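# Carry the red-ball tray to the other bench intact

## Task

Relocate the tray holding the red balls so it rests on the second bench, and make sure none of the balls has left the tray when you finish.

## Robot and tools

Setup. Six robot arms, arm1 to arm6, each an i2rt Big YAM carrying a five-fingered right hand with a wrist camera. Arms 1, 3 and 5 stand along y = +0.55, and arms 2, 4 and 6 along y = -0.55. Base positions in metres (scene frame): arm1 (-0.597, +0.554, 1.017), arm2 (-0.102, -0.559, 1.039), arm3 (+0.523, +0.549, 1.086), arm4 (-0.522, -0.553, 1.091), arm5 (+0.095, +0.554, 1.035), arm6 (+0.599, -0.543, 1.060). Each foot faces along its own +x. The +y row is turned to face -y and the -y row to face +y. A hand reaches about 1.07 m from the joint-1 axis.

Frames. There is one scene frame, in metres, with its origin on the floor and +z pointing up. The hand point sits 0.045 m in front of the palm. In the hand's own axes, +z runs along straight fingers, +y points out of the palm, and +x runs across the palm away from the thumb. Printed hand positions can be off, and more so at long reach.

move. This is the only tool that commands motion. Each arm gets its own optional block, keyed arm1 to arm6. A block can contain:
- joints: a map from joint name to an absolute target. joint1_rad -2.879..2.879 (base yaw, positive is counter-clockwise seen from above). joint2_rad 0..3.141 (shoulder). joint3_rad 0..3.019 (elbow). joint4_rad -1.692..1.57 (hand pitch, positive lifts the fingers). joint5_rad -1.57..1.57 (sideways swing, positive is to the arm's right). joint6_rad -2.094..2.094 (roll, positive is clockwise seen from behind the hand). All of these are in radians. Finger keys hand_little, hand_ring, hand_middle, hand_index and hand_thumb_bend run -1..1, where +1 is straight/open and -1 is curled. hand_thumb_turn: +1 puts the thumb beside the palm and -1 puts it opposite the fingers. Two keys are settings only. hand_force_limit (-1..1) maps to about 0-10 N stop force at the fingertip, or 0-15 N for the thumb. hand_speed runs -0.96..1, reaching full speed at +0.48 and above. At the start of the scene the force limit is 0 and the speed is -0.8, which is slow.
- target: a list of seven numbers [x, y, z, qw, qx, qy, qz]. This is an absolute hand-point pose in the scene frame, metres plus a wxyz quaternion, in the same layout as the printed "hand" line. The hand follows a straight line to it, starting from its current hand_target. When target is given, joints may hold only the hand_ settings and finger keys; arm joints there get the call refused.
- speed: top speed of the path in m/s, 0.002..4.3, default 0.25. Rotation is capped at twice that value in rad/s.
- min_time_s: 0.1..8 s, the shortest duration allowed for this arm's joint motions.
The separate cameras list picks images: the names arm1_cam_wrist..arm6_cam_wrist, cam_high, or "all". A move with no arm blocks just reports full state and all images.
Every block starts at once. Hand paths in one call finish together, and any path ends after 10 s. A single call is capped at 15 s. Paths do not avoid obstacles. Hands lag, drift, and can overshoot, badly so when the arm is nearly straight.

wait {seconds 0..10, cameras}: lets the scene run with no new command and returns the state. zoom_image {camera, region [x0,y0,x1,y1] pixels, at most 504x504}: gives a close-up from the newest image of that camera. show_instructions: shows the reference pages. finished_scene {scene: 1}: ends the scene for good. Use it only once the tray rests on the other bench with all balls inside, and the arms no longer support it.

Results. "move" lists which robots got a command. "as last shown" marks an uncommanded robot whose status reads "not commanded". hand is the measured pose. hand_target is the pose the current joint targets would give. off_target means the arm is at rest short of the goal and may still be pushing. A hand counts as done within 1 cm and 2 degrees. time_out is a stop: the target shown under on_its_own is still being pushed toward. "joint command not followed" or "pose unreachable" means the built-in collision check is holding the arm back, and not_followed means the hand target was dropped. Once a call is refused or stopped, later motion calls in that reply are skipped. hand_stopped_by gives one word per motor in the order little, ring, middle, index, thumb_bend, thumb_turn: moving, target, force, stalled, or fault. The *_load_n values are fingertip forces in newtons, positive when the finger is pushed open; a reading near 0 after grasping means the grip was lost. Joint velocities are in rad/s, and "within noise" means the arm is still. Joint torques are in N m and noisy; values 3 and 4 wrap at ±28. MOTOR HOT appears from 85 °C, and at 100 °C that arm drops.

Gripping. A finger motor moves only when its target changes by at least 0.002. It stops when it arrives or when its load hits the force limit, then locks. For a gentle grip, close with hand_speed at -0.94 or lower. To squeeze harder, raise the force limit and send a target further closed than the current reading. With the thumb turned in front (-1), the hand can wrap objects 0.035-0.065 m thick, or handles down to 0.025 m.

Avoid: robot pressing against robot, including closing one hand on another robot's fingers, which can end the scene. Avoid hard impacts with the bench or the tray, tilting or jerking the tray so balls roll out, and dropping or releasing anything while it moves. Do not leave an arm stretched out or holding a load for long, since motors heat even while you are thinking. Joint-space moves swing wide and fast, so give them min_time_s. Carry the tray level and slowly, ideally with two hands on opposite edges, and set it down gently before opening the fingers.

Each tool is called as name(argument=value, ...) on one line, values as JSON.

Reference images:

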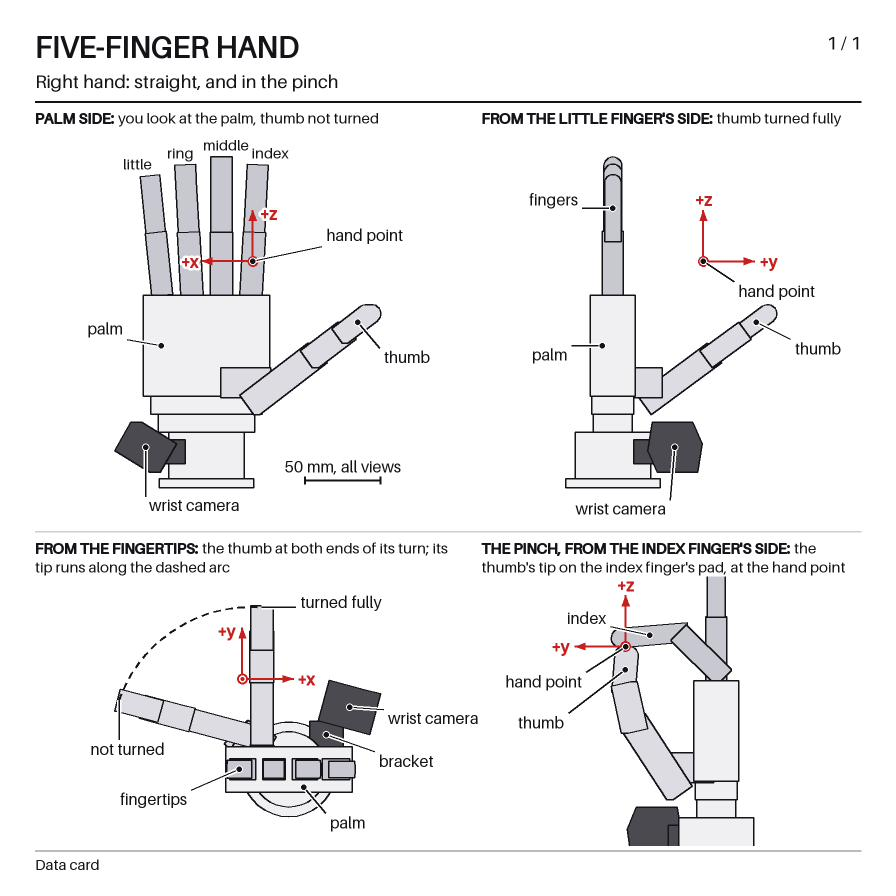

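## Session

move()

Scene clock: 0.00 s.
Joint torques (N m): no reading
Motor temperatures (°C): arm1=[29 29 33 26 27 28] | arm2=[29 31 27 30 29 31] | arm3=[33 30 28 27 26 35] | arm4=[31 28 27 29 28 28] | arm5=[29 36 28 30 30 30] | arm6=[26 28 28 31 31 32]
Heat: arm1: hottest joint3_rad 33 °C; arm2: hottest joint2_rad 31 °C; arm3: hottest joint6_rad 35 °C; arm4: hottest joint1_rad 31 °C; arm5: hottest joint2_rad 36 °C; arm6: hottest joint6_rad 32 °C.
Joint velocities: within noise
arm1.joint_positions: joint1_rad=+0.157 joint2_rad=+0.507 joint3_rad=+1.320 joint4_rad=-1.242 joint5_rad=-0.065 joint6_rad=-1.382 hand_little=+1.000 hand_ring=+1.000 hand_middle=+1.000 hand_index=+1.000 hand_thumb_turn=+1.000 hand_thumb_bend=+1.000 hand_force_limit=+0.000 hand_speed=-0.800
arm1.joint_status: not commanded
arm1.hand_stopped_by: target,target,target,target,target,target
arm1.little_load_n: 0.0
arm1.ring_load_n: 0.0
arm1.middle_load_n: 0.0
arm1.index_load_n: 0.0
arm1.thumb_bend_load_n: 0.0
arm1.thumb_turn_load_n: 0.0
arm1.hand: x=-0.6081 y=+0.3336 z=+1.5166 quat_wxyz=(+0.295, +0.590, -0.600, +0.452) (m; scene frame)
arm1.hand_target: x=-0.6083 y=+0.3352 z=+1.5254 quat_wxyz=(+0.300, +0.587, -0.596, +0.459) (m; scene frame)
arm1.hand_status: not commanded
arm2.joint_positions: joint1_rad=-0.439 joint2_rad=+0.633 joint3_rad=+1.452 joint4_rad=-1.170 joint5_rad=+0.015 joint6_rad=-1.278 hand_little=+1.000 hand_ring=+1.000 hand_middle=+1.000 hand_index=+1.000 hand_thumb_turn=+1.000 hand_thumb_bend=+1.000 hand_force_limit=+0.000 hand_speed=-0.800
arm2.joint_status: not commanded
arm2.hand_stopped_by: target,target,target,target,target,target
arm2.little_load_n: 0.0
arm2.ring_load_n: 0.0
arm2.middle_load_n: 0.0
arm2.index_load_n: 0.0
arm2.thumb_bend_load_n: 0.0
arm2.thumb_turn_load_n: 0.0
arm2.hand: x=+0.0345 y=-0.3462 z=+1.5935 quat_wxyz=(-0.378, +0.739, +0.350, +0.434) (m; scene frame)
arm2.hand_target: x=+0.0335 y=-0.3483 z=+1.6014 quat_wxyz=(-0.383, +0.734, +0.348, +0.440) (m; scene frame)
arm2.hand_status: not commanded
arm3.joint_positions: joint1_rad=+0.060 joint2_rad=+0.645 joint3_rad=+1.351 joint4_rad=-1.208 joint5_rad=-0.095 joint6_rad=-1.018 hand_little=+1.000 hand_ring=+1.000 hand_middle=+1.000 hand_index=+1.000 hand_thumb_turn=+1.000 hand_thumb_bend=+1.000 hand_force_limit=+0.000 hand_speed=-0.800
arm3.joint_status: not commanded
arm3.hand_stopped_by: target,target,target,target,target,target
arm3.little_load_n: 0.0
arm3.ring_load_n: 0.0
arm3.middle_load_n: 0.0
arm3.index_load_n: 0.0
arm3.thumb_bend_load_n: 0.0
arm3.thumb_turn_load_n: 0.0
arm3.hand: x=+0.5279 y=+0.2895 z=+1.5665 quat_wxyz=(+0.190, +0.472, -0.717, +0.476) (m; scene frame)
arm3.hand_target: x=+0.5278 y=+0.2899 z=+1.5768 quat_wxyz=(+0.195, +0.469, -0.712, +0.484) (m; scene frame)
arm3.hand_status: not commanded
arm4.joint_positions: joint1_rad=-0.395 joint2_rad=+0.611 joint3_rad=+1.319 joint4_rad=-1.157 joint5_rad=+0.279 joint6_rad=-1.424 hand_little=+1.000 hand_ring=+1.000 hand_middle=+1.000 hand_index=+1.000 hand_thumb_turn=+1.000 hand_thumb_bend=+1.000 hand_force_limit=+0.000 hand_speed=-0.800
arm4.joint_status: not commanded
arm4.hand_stopped_by: target,target,target,target,target,target
arm4.little_load_n: 0.0
arm4.ring_load_n: 0.0
arm4.middle_load_n: 0.0
arm4.index_load_n: 0.0
arm4.thumb_bend_load_n: 0.0
arm4.thumb_turn_load_n: 0.0
arm4.hand: x=-0.3282 y=-0.3663 z=+1.5993 quat_wxyz=(-0.228, +0.768, +0.348, +0.487) (m; scene frame)
arm4.hand_target: x=-0.3288 y=-0.3677 z=+1.6081 quat_wxyz=(-0.233, +0.764, +0.344, +0.493) (m; scene frame)
arm4.hand_status: not commanded
arm5.joint_positions: joint1_rad=+0.135 joint2_rad=+0.581 joint3_rad=+1.454 joint4_rad=-1.400 joint5_rad=+0.243 joint6_rad=-1.360 hand_little=+1.000 hand_ring=+1.000 hand_middle=+1.000 hand_index=+1.000 hand_thumb_turn=+1.000 hand_thumb_bend=+1.000 hand_force_limit=+0.000 hand_speed=-0.800
arm5.joint_status: not commanded
arm5.hand_stopped_by: target,target,target,target,target,target
arm5.little_load_n: 0.0
arm5.ring_load_n: 0.0
arm5.middle_load_n: 0.0
arm5.index_load_n: 0.0
arm5.thumb_bend_load_n: 0.0
arm5.thumb_turn_load_n: 0.0
arm5.hand: x=+0.0172 y=+0.3566 z=+1.5583 quat_wxyz=(+0.365, +0.541, -0.674, +0.347) (m; scene frame)
arm5.hand_target: x=+0.0169 y=+0.3579 z=+1.5682 quat_wxyz=(+0.370, +0.535, -0.671, +0.356) (m; scene frame)
arm5.hand_status: not commanded
arm6.joint_positions: joint1_rad=-0.234 joint2_rad=+0.617 joint3_rad=+1.415 joint4_rad=-1.189 joint5_rad=+0.058 joint6_rad=-1.321 hand_little=+1.000 hand_ring=+1.000 hand_middle=+1.000 hand_index=+1.000 hand_thumb_turn=+1.000 hand_thumb_bend=+1.000 hand_force_limit=+0.000 hand_speed=-0.800
arm6.joint_status: not commanded
arm6.hand_stopped_by: target,target,target,target,target,target
arm6.little_load_n: 0.0
arm6.ring_load_n: 0.0
arm6.middle_load_n: 0.0
arm6.index_load_n: 0.0
arm6.thumb_bend_load_n: 0.0
arm6.thumb_turn_load_n: 0.0
arm6.hand: x=+0.6998 y=-0.3152 z=+1.5986 quat_wxyz=(-0.386, +0.707, +0.432, +0.406) (m; scene frame)
arm6.hand_target: x=+0.6993 y=-0.3171 z=+1.6089 quat_wxyz=(-0.393, +0.702, +0.428, +0.413) (m; scene frame)
arm6.hand_status: not commanded
pictures: arm1_cam_wrist, arm2_cam_wrist, arm3_cam_wrist, arm4_cam_wrist, arm5_cam_wrist, arm6_cam_wrist, cam_high

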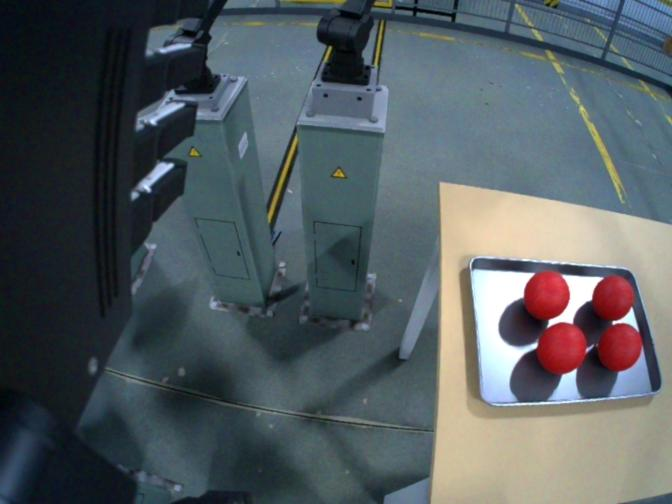

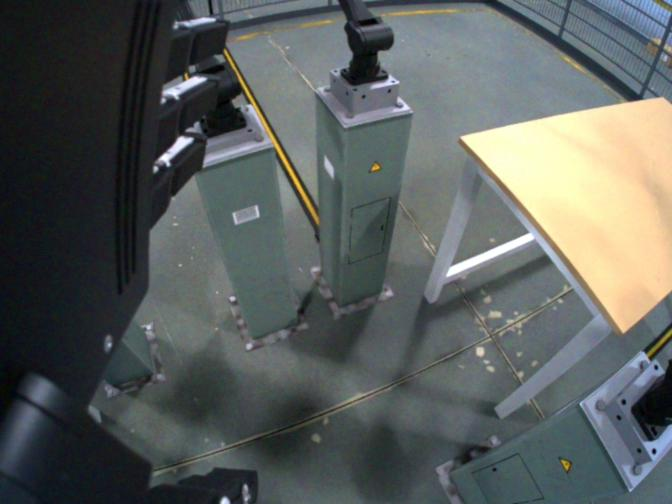

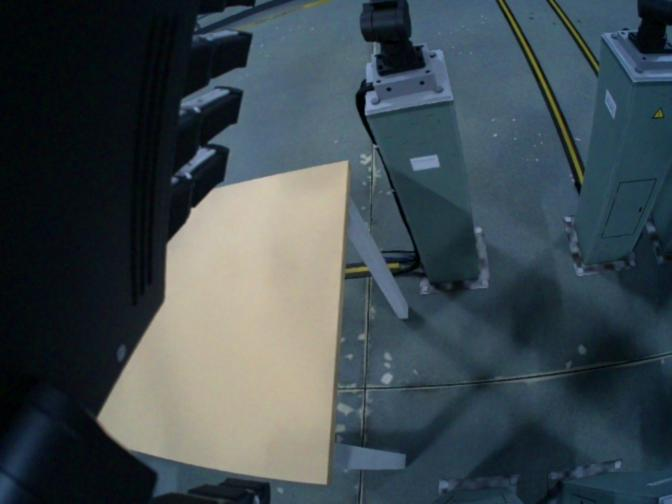

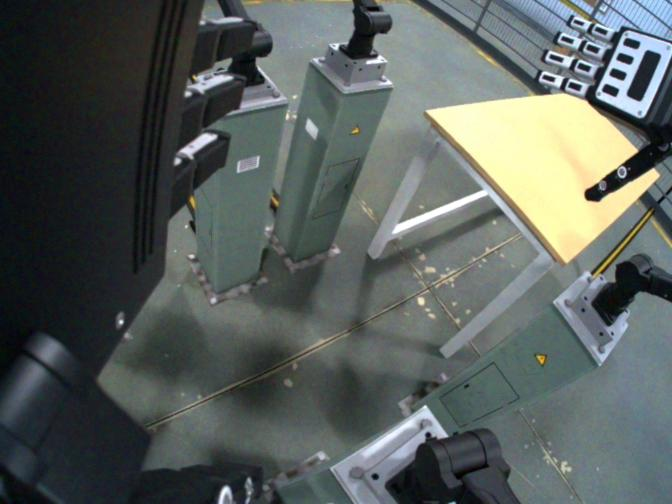

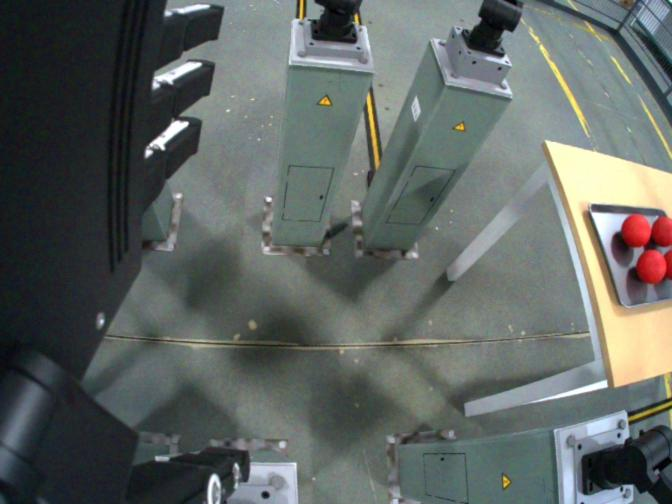

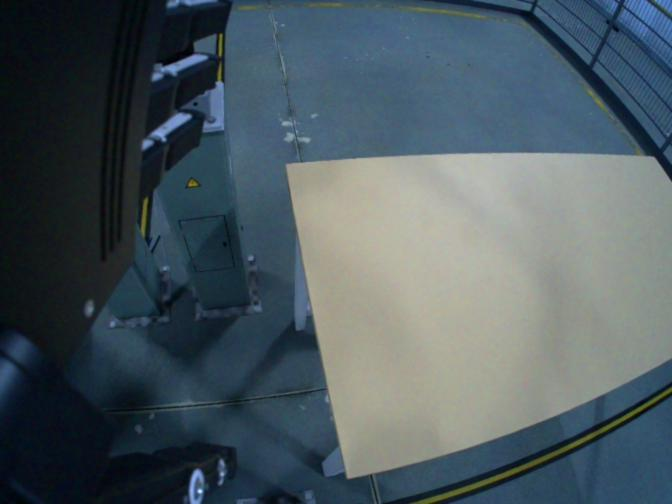

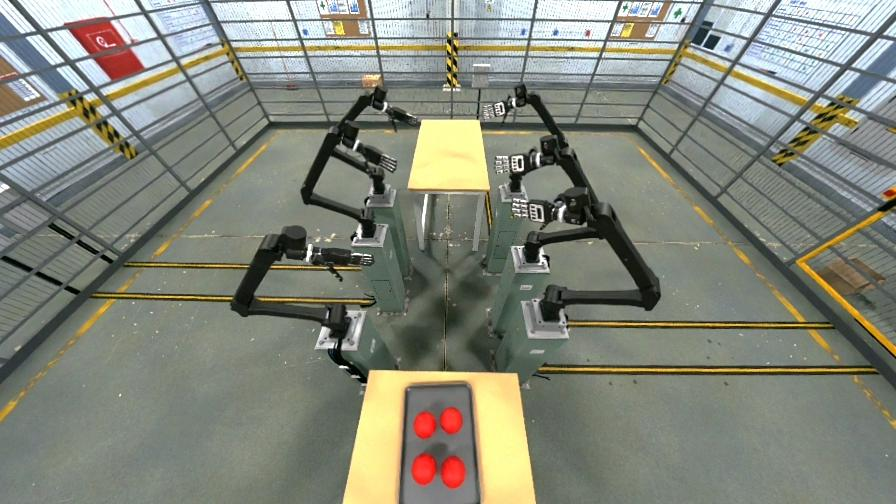

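zoom_image(camera="cam_high", region=[330, 360, 550, 504])

zoom_image(camera="arm1_cam_wrist", region=[430, 180, 672, 504])

zoom_image(camera="cam_high", region=[340, 70, 560, 260])

Scaled by 2.291.

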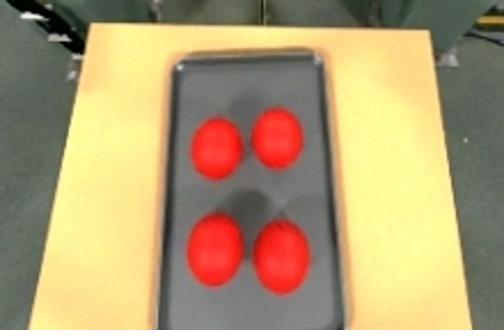

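Scaled by 1.556 from the camera's image (finer frame: 960x720).

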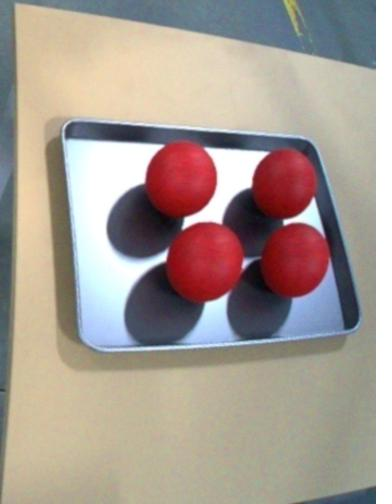

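Scaled by 2.291.

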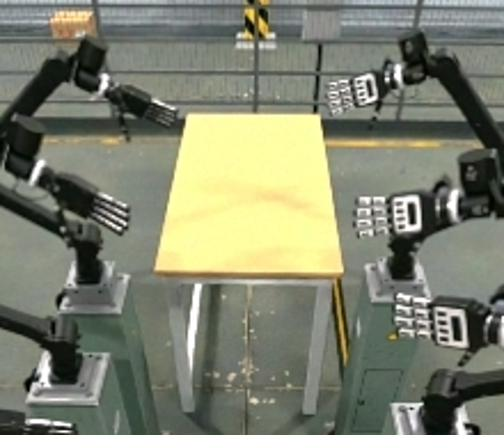

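move(arm1={"target": [-1.06, 0.22, 1.22, 0.037, -0.037, 0.7061, -0.7061], "speed": 0.25}, arm4={"target": [-1.06, -0.23, 1.22, 0.7061, -0.7061, -0.037, 0.037], "speed": 0.25}, cameras=["arm1_cam_wrist", "arm4_cam_wrist", "cam_high"])

Scene clock: 408.27 s.
Joint torques (N m): arm1=[-1.08 -12.92 7.58 2.77 0.16 0.09] | arm2=[-0.32 3.14 9.89 2.17 0.06 0.03] | arm3=[1.67 0.97 9.58 2.47 -0.12 -0.09] | arm4=[-0.32 -12.63 9.43 2.62 -0.12 0.01] | arm5=[-0.73 3.25 9.13 2.13 0.04 -0.08] | arm6=[-1.14 1.85 8.24 1.8 0.06 0]
Motor temperatures (°C): arm1=[27 29 39 25 26 27] | arm2=[29 28 38 29 27 29] | arm3=[31 28 36 27 25 33] | arm4=[29 27 38 27 28 26] | arm5=[28 34 36 28 28 27] | arm6=[26 26 37 30 29 29]
Heat: arm1: hottest joint3_rad 39 °C; arm2: hottest joint3_rad 38 °C; arm3: hottest joint3_rad 36 °C; arm4: hottest joint3_rad 38 °C; arm5: hottest joint3_rad 36 °C; arm6: hottest joint3_rad 37 °C.
move: arm1 off_target; arm4 off_target
Joint velocities: within noise
arm1.joint_positions: joint1_rad=-1.251 joint2_rad=+1.737 joint3_rad=+1.101 joint4_rad=+0.679 joint5_rad=-1.415 joint6_rad=+0.038 hand_little=+1.000 hand_ring=+1.000 hand_middle=+1.000 hand_index=+1.000 hand_thumb_turn=+1.000 hand_thumb_bend=+1.000 hand_force_limit=+0.000 hand_speed=-0.800
arm1.joint_status: not commanded
arm1.hand_stopped_by: target,target,target,target,target,target
arm1.little_load_n: 0.0
arm1.ring_load_n: 0.0
arm1.middle_load_n: 0.5
arm1.index_load_n: 0.0
arm1.thumb_bend_load_n: 0.0
arm1.thumb_turn_load_n: -0.5
arm1.hand: x=-1.0498 y=+0.2120 z=+1.2268 quat_wxyz=(-0.046, +0.050, -0.704, +0.707)
arm1.hand_target: x=-1.0538 y=+0.2157 z=+1.2173 quat_wxyz=(-0.048, +0.039, -0.705, +0.707)
arm1.hand_status: off_target (0.015 m and 1.8 deg from the pose sent, 0.552 m and 82.2 deg at the start)
arm2, arm3, arm5, arm6: as last shown
arm2.thumb_turn_load_n: -0.5
arm4.joint_positions: joint1_rad=+1.300 joint2_rad=+1.798 joint3_rad=+0.919 joint4_rad=+0.858 joint5_rad=+1.213 joint6_rad=-0.020 hand_little=+1.000 hand_ring=+1.000 hand_middle=+1.000 hand_index=+1.000 hand_thumb_turn=+1.000 hand_thumb_bend=+1.000 hand_force_limit=+0.000 hand_speed=-0.800
arm4.joint_status: not commanded
arm4.hand_stopped_by: target,target,target,target,target,target
arm4.little_load_n: 0.0
arm4.ring_load_n: 0.0
arm4.middle_load_n: 0.0
arm4.index_load_n: 0.0
arm4.thumb_bend_load_n: 0.0
arm4.thumb_turn_load_n: -0.5
arm4.hand: x=-1.0388 y=-0.2278 z=+1.2147 quat_wxyz=(-0.702, +0.710, +0.043, -0.015)
arm4.hand_target: x=-1.0530 y=-0.2283 z=+1.2167 quat_wxyz=(-0.706, +0.707, +0.041, -0.024)
arm4.hand_status: off_target (0.022 m and 2.7 deg from the pose sent, 0.835 m and 91.5 deg at the start)
arm1_cam_wrist: T_world_to_cam=[[-0.24217, 0.00885, -0.97019, 0.93083], [0.81309, 0.54745, -0.19796, 0.99113], [0.52938, -0.83679, -0.13977, 1.01986]] pos_world=[-1.12035, 0.30258, 1.24183]
arm4_cam_wrist: T_world_to_cam=[[0.29631, 0.0758, -0.95208, 1.48892], [-0.78395, -0.5501, -0.28778, -0.58841], [-0.54556, 0.83165, -0.10357, -0.13419]] pos_world=[-0.97567, -0.32495, 1.23434]

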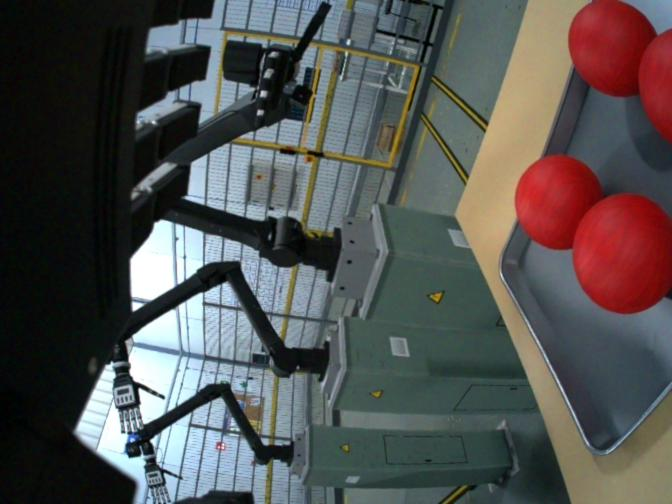

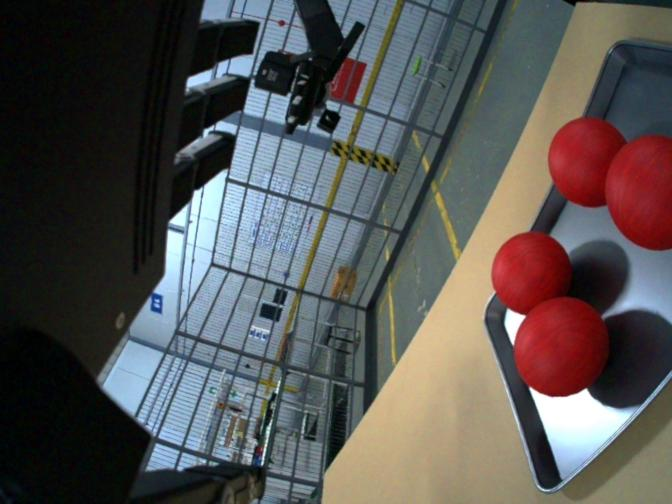

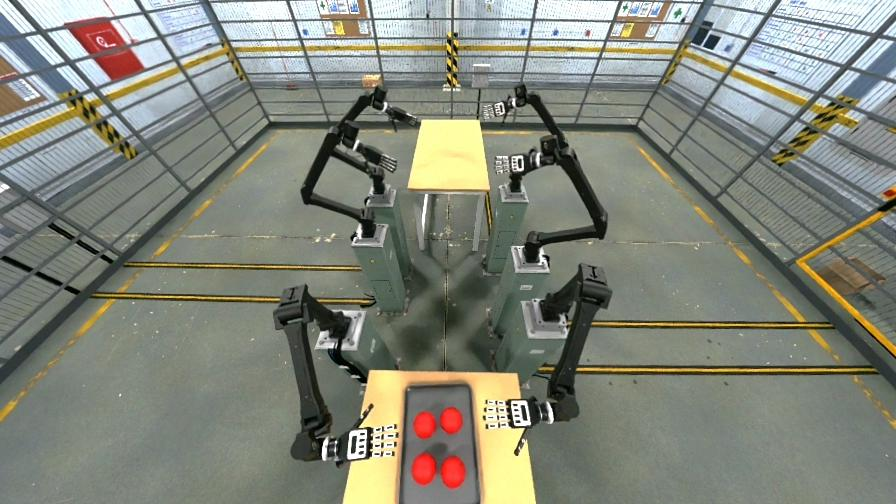

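move(arm1={"target": [-1.06, 0.19, 1.12, 0.037, -0.037, 0.7061, -0.7061], "speed": 0.1, "joints": {"hand_speed": -0.5, "hand_thumb_turn": -1, "hand_thumb_bend": 0.35, "hand_index": 0.1, "hand_middle": 0.1, "hand_ring": 0.1, "hand_little": 0.1}}, arm4={"target": [-1.07, -0.20, 1.12, 0.7061, -0.7061, -0.037, 0.037], "speed": 0.1, "joints": {"hand_speed": -0.5, "hand_thumb_turn": -1, "hand_thumb_bend": 0.35, "hand_index": 0.1, "hand_middle": 0.1, "hand_ring": 0.1, "hand_little": 0.1}}, cameras=["arm1_cam_wrist", "arm4_cam_wrist", "cam_high"])

Scene clock: 488.93 s.
Joint torques (N m): arm1=[0.26 -14.86 6.68 2.69 0.14 -0.02] | arm2=[-0.32 3.08 9.92 2.18 0.05 0.03] | arm3=[0.26 0.56 9.35 2.54 -0.13 -0.06] | arm4=[-1.49 -14.92 7.87 2.65 -0.15 0.14] | arm5=[0.32 3.66 9.05 1.96 0.01 -0.06] | arm6=[-1.14 1.85 8.24 1.8 0.06 0]
Motor temperatures (°C): arm1=[27 32 38 25 26 27] | arm2=[29 28 39 29 27 28] | arm3=[30 28 36 27 25 32] | arm4=[29 28 36 27 28 25] | arm5=[28 33 36 28 27 27] | arm6=[26 26 37 29 29 29]
Heat: arm1: hottest joint3_rad 38 °C; arm2: hottest joint3_rad 39 °C; arm3: hottest joint3_rad 36 °C; arm4: hottest joint3_rad 36 °C; arm5: hottest joint3_rad 36 °C; arm6: hottest joint3_rad 37 °C.
move: arm1 done; arm4 off_target
Joint velocities: within noise
arm1.joint_positions: joint1_rad=-1.224 joint2_rad=+1.931 joint3_rad=+1.070 joint4_rad=+0.866 joint5_rad=-1.356 joint6_rad=+0.006 hand_little=+0.100 hand_ring=+0.100 hand_middle=+0.100 hand_index=+0.100 hand_thumb_turn=-1.000 hand_thumb_bend=+0.350 hand_force_limit=+0.000 hand_speed=-0.500
arm1.joint_status: all done
arm1.hand_stopped_by: target,target,target,target,target,target
arm1.little_load_n: -0.5
arm1.ring_load_n: 0.0
arm1.middle_load_n: 0.0
arm1.index_load_n: 0.0
arm1.thumb_bend_load_n: 0.0
arm1.thumb_turn_load_n: 0.0
arm1.hand: x=-1.0600 y=+0.1940 z=+1.1289 quat_wxyz=(-0.036, +0.038, -0.707, +0.706)
arm1.hand_target: x=-1.0584 y=+0.1909 z=+1.1211 quat_wxyz=(-0.040, +0.035, -0.707, +0.706)
arm1.hand_status: done (0.010 m and 0.1 deg from the pose sent, 0.110 m and 1.8 deg at the start)
arm2, arm3, arm5, arm6: as last shown
arm2.thumb_turn_load_n: 0.0
arm3.ring_load_n: -0.5
arm4.joint_positions: joint1_rad=+1.265 joint2_rad=+2.062 joint3_rad=+0.975 joint4_rad=+1.068 joint5_rad=+1.160 joint6_rad=-0.014 hand_little=+0.100 hand_ring=+0.100 hand_middle=+0.100 hand_index=+0.100 hand_thumb_turn=-1.000 hand_thumb_bend=+0.350 hand_force_limit=+0.000 hand_speed=-0.500
arm4.joint_status: all done
arm4.hand_stopped_by: target,target,target,target,target,target
arm4.little_load_n: 0.0
arm4.ring_load_n: 0.0
arm4.middle_load_n: 0.0
arm4.index_load_n: 0.0
arm4.thumb_bend_load_n: 0.0
arm4.thumb_turn_load_n: 0.0
arm4.hand: x=-1.0582 y=-0.2062 z=+1.1196 quat_wxyz=(-0.702, +0.710, +0.046, -0.025)
arm4.hand_target: x=-1.0671 y=-0.2001 z=+1.1197 quat_wxyz=(-0.706, +0.707, +0.035, -0.035)
arm4.hand_status: off_target (0.013 m and 1.8 deg from the pose sent, 0.104 m and 2.7 deg at the start)
arm6.index_load_n: -0.5
arm1_cam_wrist: T_world_to_cam=[[-0.23833, 0.02191, -0.97094, 0.83591], [0.83024, 0.5233, -0.19198, 1.00602], [0.50388, -0.85187, -0.14291, 0.97604]] pos_world=[-1.12783, 0.28669, 1.14424]
arm4_cam_wrist: T_world_to_cam=[[0.28588, 0.08044, -0.95488, 1.39548], [-0.77644, -0.56456, -0.28002, -0.62284], [-0.56162, 0.82146, -0.09894, -0.19691]] pos_world=[-0.99312, -0.30213, 1.13864]

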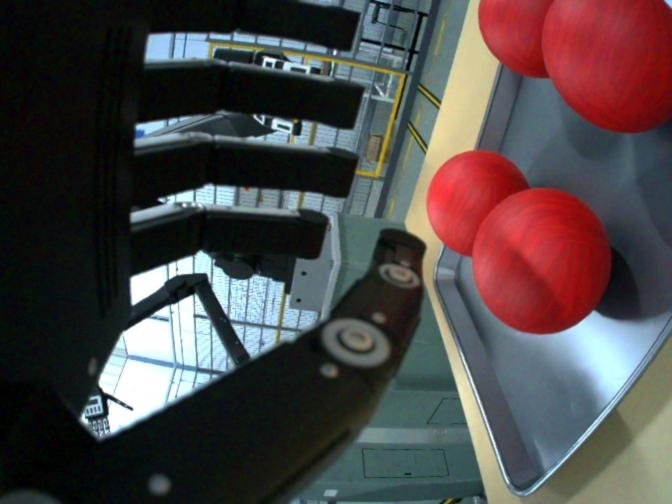

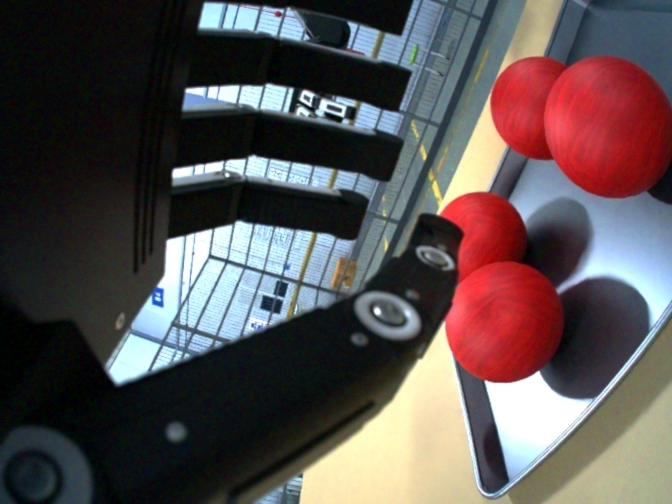

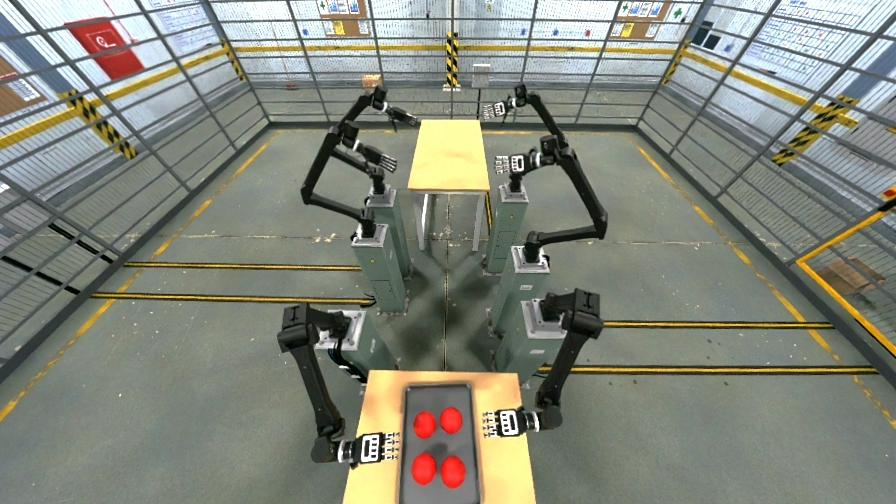

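zoom_image(camera="cam_high", region=[330, 370, 560, 504])

Scaled by 2.191.

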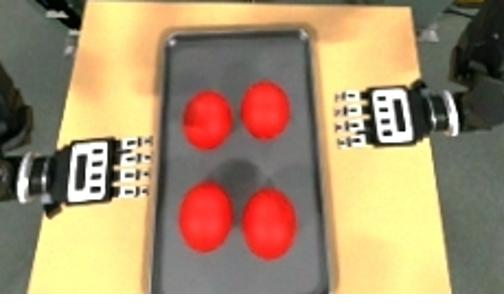

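move(arm1={"target": [-1.047, 0.171, 1.0, 0.0185, -0.0185, 0.7069, -0.7069], "speed": 0.1, "joints": {"hand_thumb_bend": 0.15}}, arm4={"target": [-1.083, -0.143, 1.0, 0.7069, -0.7069, -0.0185, 0.0185], "speed": 0.1, "joints": {"hand_thumb_bend": 0.15}}, cameras=["arm1_cam_wrist", "arm4_cam_wrist", "cam_high"])

zoom_image(camera="cam_high", region=[330, 370, 560, 504])

Scene clock: 571.67 s.
Joint torques (N m): arm1=[0.5 -15.33 4.97 2.92 0.16 -0.03] | arm2=[-0.5 2.96 9.96 2.21 0.05 0.03] | arm3=[0.91 0.62 9.37 2.44 -0.09 -0.07] | arm4=[-1.67 -17.44 6.71 2.67 -0.15 0.15] | arm5=[-0.38 2.55 8.98 2.19 0.01 -0.1] | arm6=[-1.14 1.85 8.24 1.8 0.06 0]
Motor temperatures (°C): arm1=[27 33 37 25 25 27] | arm2=[29 28 39 29 27 28] | arm3=[30 28 36 27 25 32] | arm4=[28 30 35 27 28 25] | arm5=[28 33 37 28 27 27] | arm6=[26 26 38 29 28 29]
Heat: arm1: hottest joint3_rad 37 °C; arm2: hottest joint3_rad 39 °C; arm3: hottest joint3_rad 36 °C; arm4: hottest joint3_rad 35 °C; arm5: hottest joint3_rad 37 °C; arm6: hottest joint3_rad 38 °C.
move: arm1 done; arm4 done
Joint velocities: within noise
arm1.joint_positions: joint1_rad=-1.179 joint2_rad=+2.190 joint3_rad=+1.036 joint4_rad=+1.151 joint5_rad=-1.258 joint6_rad=+0.000 hand_little=+0.100 hand_ring=+0.100 hand_middle=+0.100 hand_index=+0.100 hand_thumb_turn=-1.000 hand_thumb_bend=+0.150 hand_force_limit=+0.000 hand_speed=-0.500
arm1.joint_status: all done
arm1.hand_stopped_by: target,target,target,target,target,target
arm1.little_load_n: 0.0
arm1.ring_load_n: 0.0
arm1.middle_load_n: 0.0
arm1.index_load_n: 0.0
arm1.thumb_bend_load_n: 0.0
arm1.thumb_turn_load_n: 0.0
arm1.hand: x=-1.0475 y=+0.1750 z=+1.0068 quat_wxyz=(-0.018, +0.018, -0.708, +0.706)
arm1.hand_target: x=-1.0450 y=+0.1712 z=+1.0007 quat_wxyz=(-0.019, +0.020, -0.707, +0.706)
arm1.hand_status: done (0.008 m and 0.2 deg from the pose sent, 0.132 m and 3.0 deg at the start)
arm2, arm3, arm5, arm6: as last shown
arm3.ring_load_n: 0.0
arm3.thumb_bend_load_n: -0.5
arm4.joint_positions: joint1_rad=+1.187 joint2_rad=+2.401 joint3_rad=+1.195 joint4_rad=+1.194 joint5_rad=+1.126 joint6_rad=-0.012 hand_little=+0.100 hand_ring=+0.100 hand_middle=+0.100 hand_index=+0.100 hand_thumb_turn=-1.000 hand_thumb_bend=+0.150 hand_force_limit=+0.000 hand_speed=-0.500
arm4.joint_status: all done
arm4.hand_stopped_by: target,target,target,target,target,target
arm4.little_load_n: 0.0
arm4.ring_load_n: 0.0
arm4.middle_load_n: 0.0
arm4.index_load_n: 0.0
arm4.thumb_bend_load_n: 0.0
arm4.thumb_turn_load_n: 0.0
arm4.hand: x=-1.0783 y=-0.1500 z=+1.0051 quat_wxyz=(-0.703, +0.710, +0.028, -0.012)
arm4.hand_target: x=-1.0819 y=-0.1439 z=+1.0000 quat_wxyz=(-0.706, +0.708, +0.018, -0.019)
arm4.hand_status: done (0.010 m and 1.4 deg from the pose sent, 0.138 m and 3.3 deg at the start)
arm6.index_load_n: 0.0
arm1_cam_wrist: T_world_to_cam=[[-0.23578, 0.0364, -0.97113, 0.7211], [0.85734, 0.47832, -0.19022, 1.01659], [0.45759, -0.87743, -0.14398, 0.89307]] pos_world=[-1.1102, 0.27111, 1.02224]
arm4_cam_wrist: T_world_to_cam=[[0.28232, 0.06924, -0.95682, 1.28378], [-0.80275, -0.52904, -0.27515, -0.66665], [-0.52525, 0.84577, -0.09378, -0.22808]] pos_world=[-1.0174, -0.24867, 1.02353]

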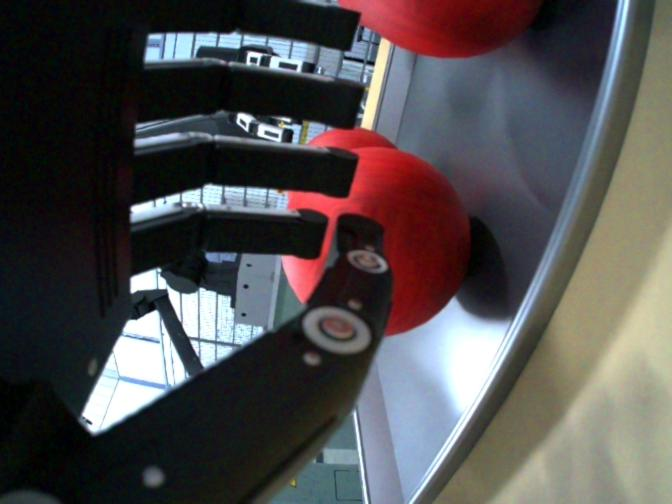

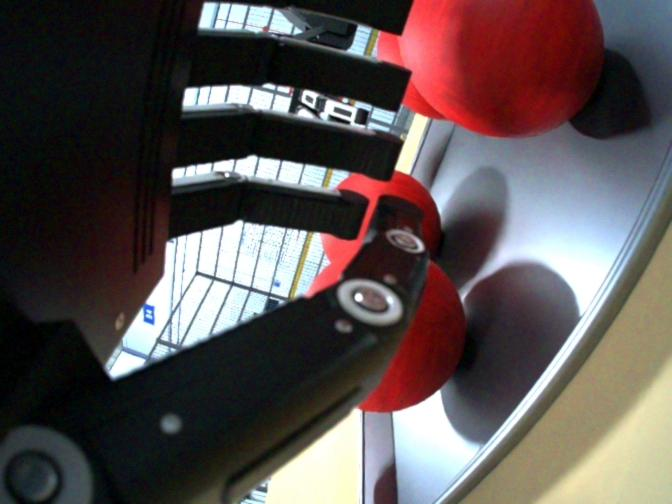

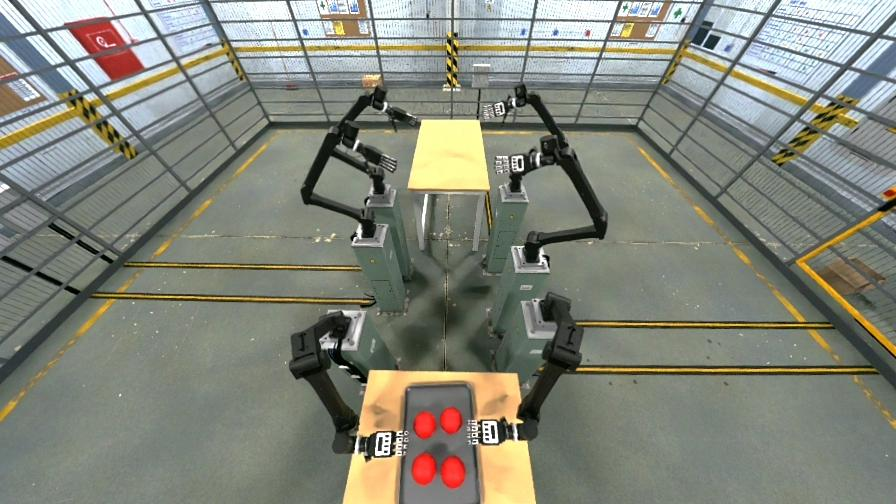

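Scaled by 2.191.

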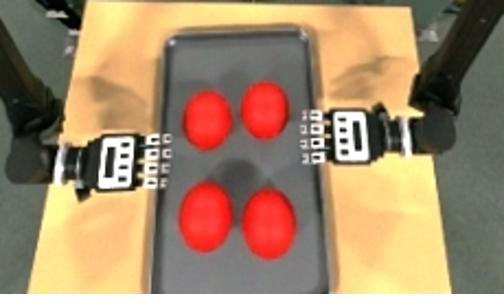

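zoom_image(camera="arm1_cam_wrist", region=[270, 100, 672, 504])

zoom_image(camera="arm4_cam_wrist", region=[270, 100, 672, 504])

Scaled by 1.248 from the camera's image (finer frame: 960x720).

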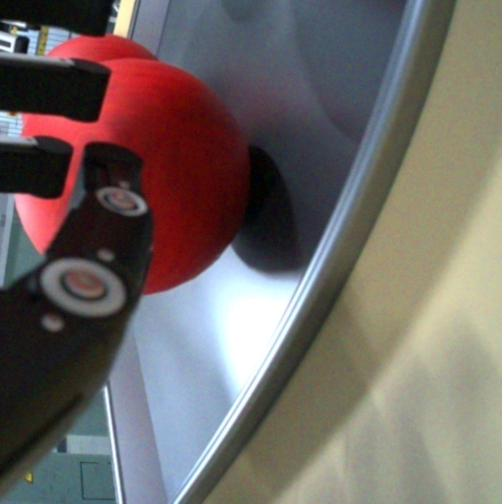

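Scaled by 1.248 from the camera's image (finer frame: 960x720).

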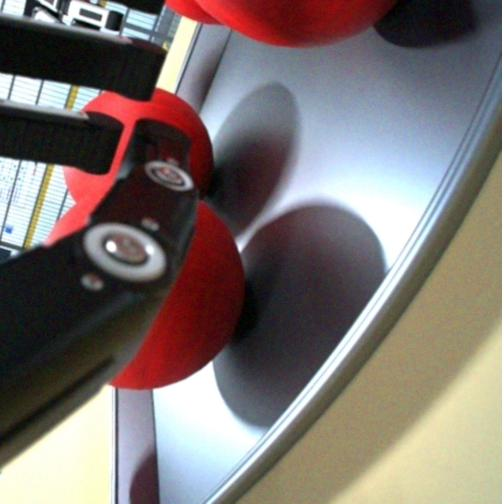

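move(arm1={"target": [-1.047, 0.172, 0.955, 0.0185, -0.0185, 0.7069, -0.7069], "speed": 0.06}, arm4={"target": [-1.083, -0.147, 0.955, 0.7069, -0.7069, -0.0185, 0.0185], "speed": 0.06}, cameras=["arm1_cam_wrist", "arm4_cam_wrist", "cam_high"])

zoom_image(camera="cam_high", region=[330, 370, 560, 504])

Scene clock: 621.23 s.
Joint torques (N m): arm1=[0.26 -16.32 5.85 2.97 0.09 -0.04] | arm2=[-0.5 3.14 9.92 2.21 0.05 0.03] | arm3=[0.91 1.03 9.39 2.66 -0.14 -0.06] | arm4=[-1.14 -17.67 6.17 2.7 0.11 0.11] | arm5=[-0.85 2.67 8.83 2.18 0.01 -0.1] | arm6=[-1.14 1.85 8.24 1.78 0.06 0]
Motor temperatures (°C): arm1=[26 34 35 25 25 27] | arm2=[29 27 40 29 27 28] | arm3=[30 27 36 27 25 32] | arm4=[28 31 34 27 28 25] | arm5=[28 33 37 28 27 26] | arm6=[26 26 38 29 28 29]
Heat: arm1: hottest joint3_rad 35 °C; arm2: hottest joint3_rad 40 °C; arm3: hottest joint3_rad 36 °C; arm4: hottest joint3_rad 34 °C; arm5: hottest joint3_rad 37 °C; arm6: hottest joint3_rad 38 °C.
move: arm1 done; arm4 done
Joint velocities: within noise
arm1.joint_positions: joint1_rad=-1.179 joint2_rad=+2.307 joint3_rad=+1.056 joint4_rad=+1.231 joint5_rad=-1.250 joint6_rad=+0.000 hand_little=+0.100 hand_ring=+0.100 hand_middle=+0.100 hand_index=+0.100 hand_thumb_turn=-1.000 hand_thumb_bend=+0.150 hand_force_limit=+0.000 hand_speed=-0.500
arm1.joint_status: not commanded
arm1.hand_stopped_by: target,target,target,target,target,target
arm1.little_load_n: 0.0
arm1.ring_load_n: 0.0
arm1.middle_load_n: 0.0
arm1.index_load_n: 0.0
arm1.thumb_bend_load_n: 0.0
arm1.thumb_turn_load_n: 0.5
arm1.hand: x=-1.0435 y=+0.1769 z=+0.9579 quat_wxyz=(-0.021, +0.010, -0.710, +0.704)
arm1.hand_target: x=-1.0480 y=+0.1719 z=+0.9550 quat_wxyz=(-0.016, +0.015, -0.707, +0.706)
arm1.hand_status: done (0.007 m and 1.1 deg from the pose sent, 0.052 m and 0.2 deg at the start)
arm2, arm3, arm5, arm6: as last shown
arm3.thumb_bend_load_n: 0.0
arm4.joint_positions: joint1_rad=+1.187 joint2_rad=+2.510 joint3_rad=+1.250 joint4_rad=+1.252 joint5_rad=+1.126 joint6_rad=-0.012 hand_little=+0.100 hand_ring=+0.100 hand_middle=+0.100 hand_index=+0.100 hand_thumb_turn=-1.000 hand_thumb_bend=+0.150 hand_force_limit=+0.000 hand_speed=-0.500
arm4.joint_status: not commanded
arm4.hand_stopped_by: target,target,target,target,target,target
arm4.little_load_n: 0.0
arm4.ring_load_n: 0.0
arm4.middle_load_n: 0.0
arm4.index_load_n: 0.0
arm4.thumb_bend_load_n: 0.0
arm4.thumb_turn_load_n: 0.0
arm4.hand: x=-1.0796 y=-0.1497 z=+0.9625 quat_wxyz=(-0.704, +0.710, +0.026, -0.013)
arm4.hand_target: x=-1.0821 y=-0.1474 z=+0.9550 quat_wxyz=(-0.706, +0.707, +0.019, -0.018)
arm4.hand_status: done (0.009 m and 1.2 deg from the pose sent, 0.050 m and 1.4 deg at the start)
arm1_cam_wrist: T_world_to_cam=[[-0.2201, 0.04407, -0.97448, 0.6927], [0.86391, 0.47272, -0.17375, 0.99502], [0.453, -0.88011, -0.14212, 0.87978]] pos_world=[-1.1057, 0.27341, 0.97294]
arm4_cam_wrist: T_world_to_cam=[[0.27823, 0.07084, -0.9579, 1.24024], [-0.80395, -0.52853, -0.2726, -0.68294], [-0.52559, 0.84595, -0.0901, -0.23682]] pos_world=[-1.01859, -0.24848, 0.98052]

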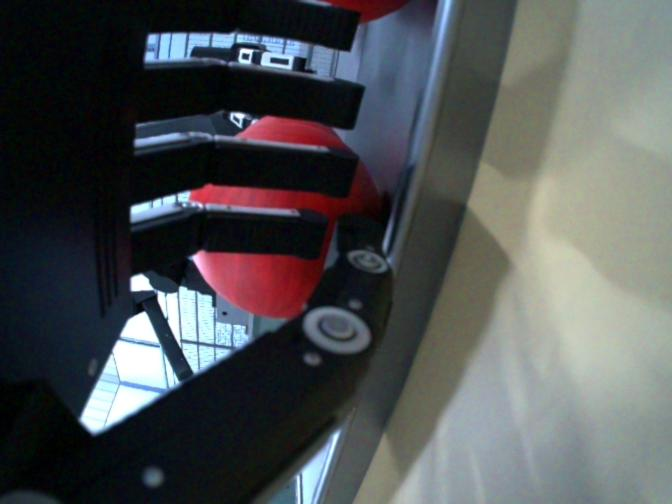

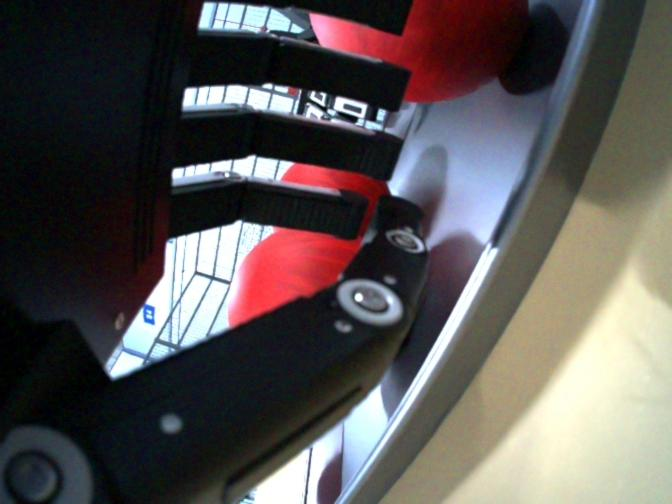

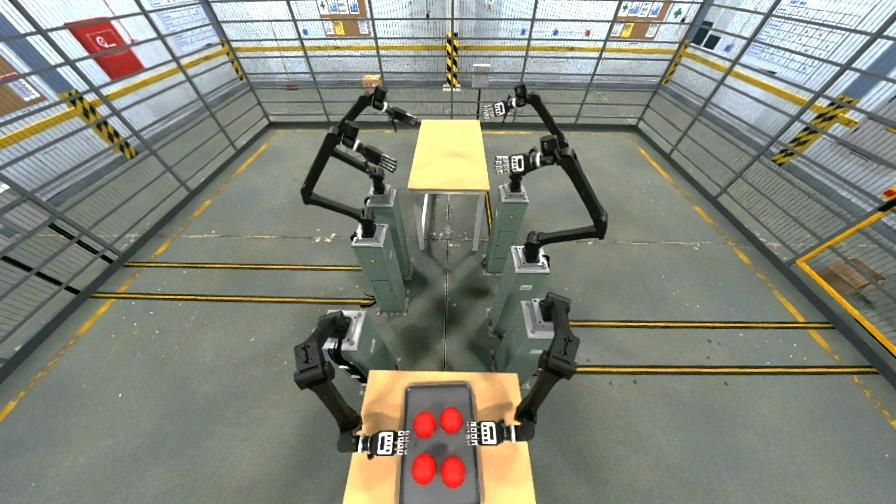

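Scaled by 2.191.

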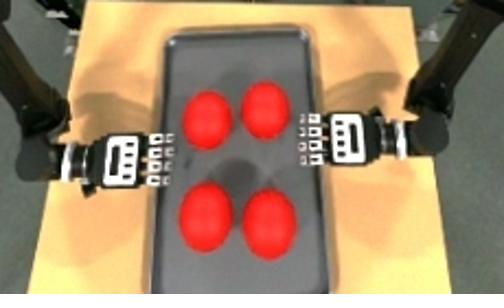

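zoom_image(camera="arm1_cam_wrist", region=[270, 100, 522, 352])

zoom_image(camera="arm4_cam_wrist", region=[320, 100, 622, 402])

Scaled by 2.000 from the camera's image (finer frame: 960x720).

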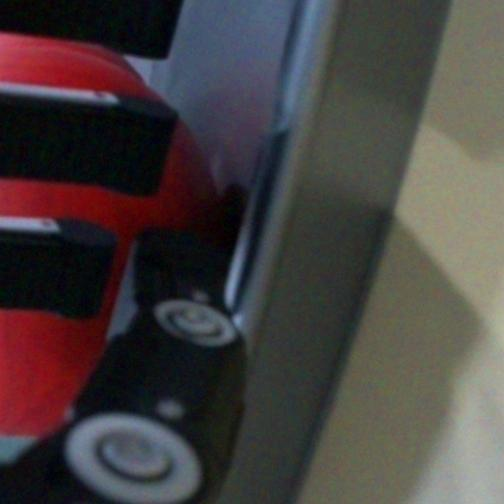

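Scaled by 1.669 from the camera's image (finer frame: 960x720).

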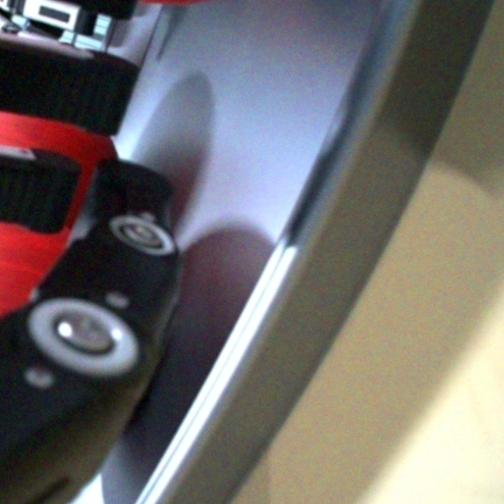

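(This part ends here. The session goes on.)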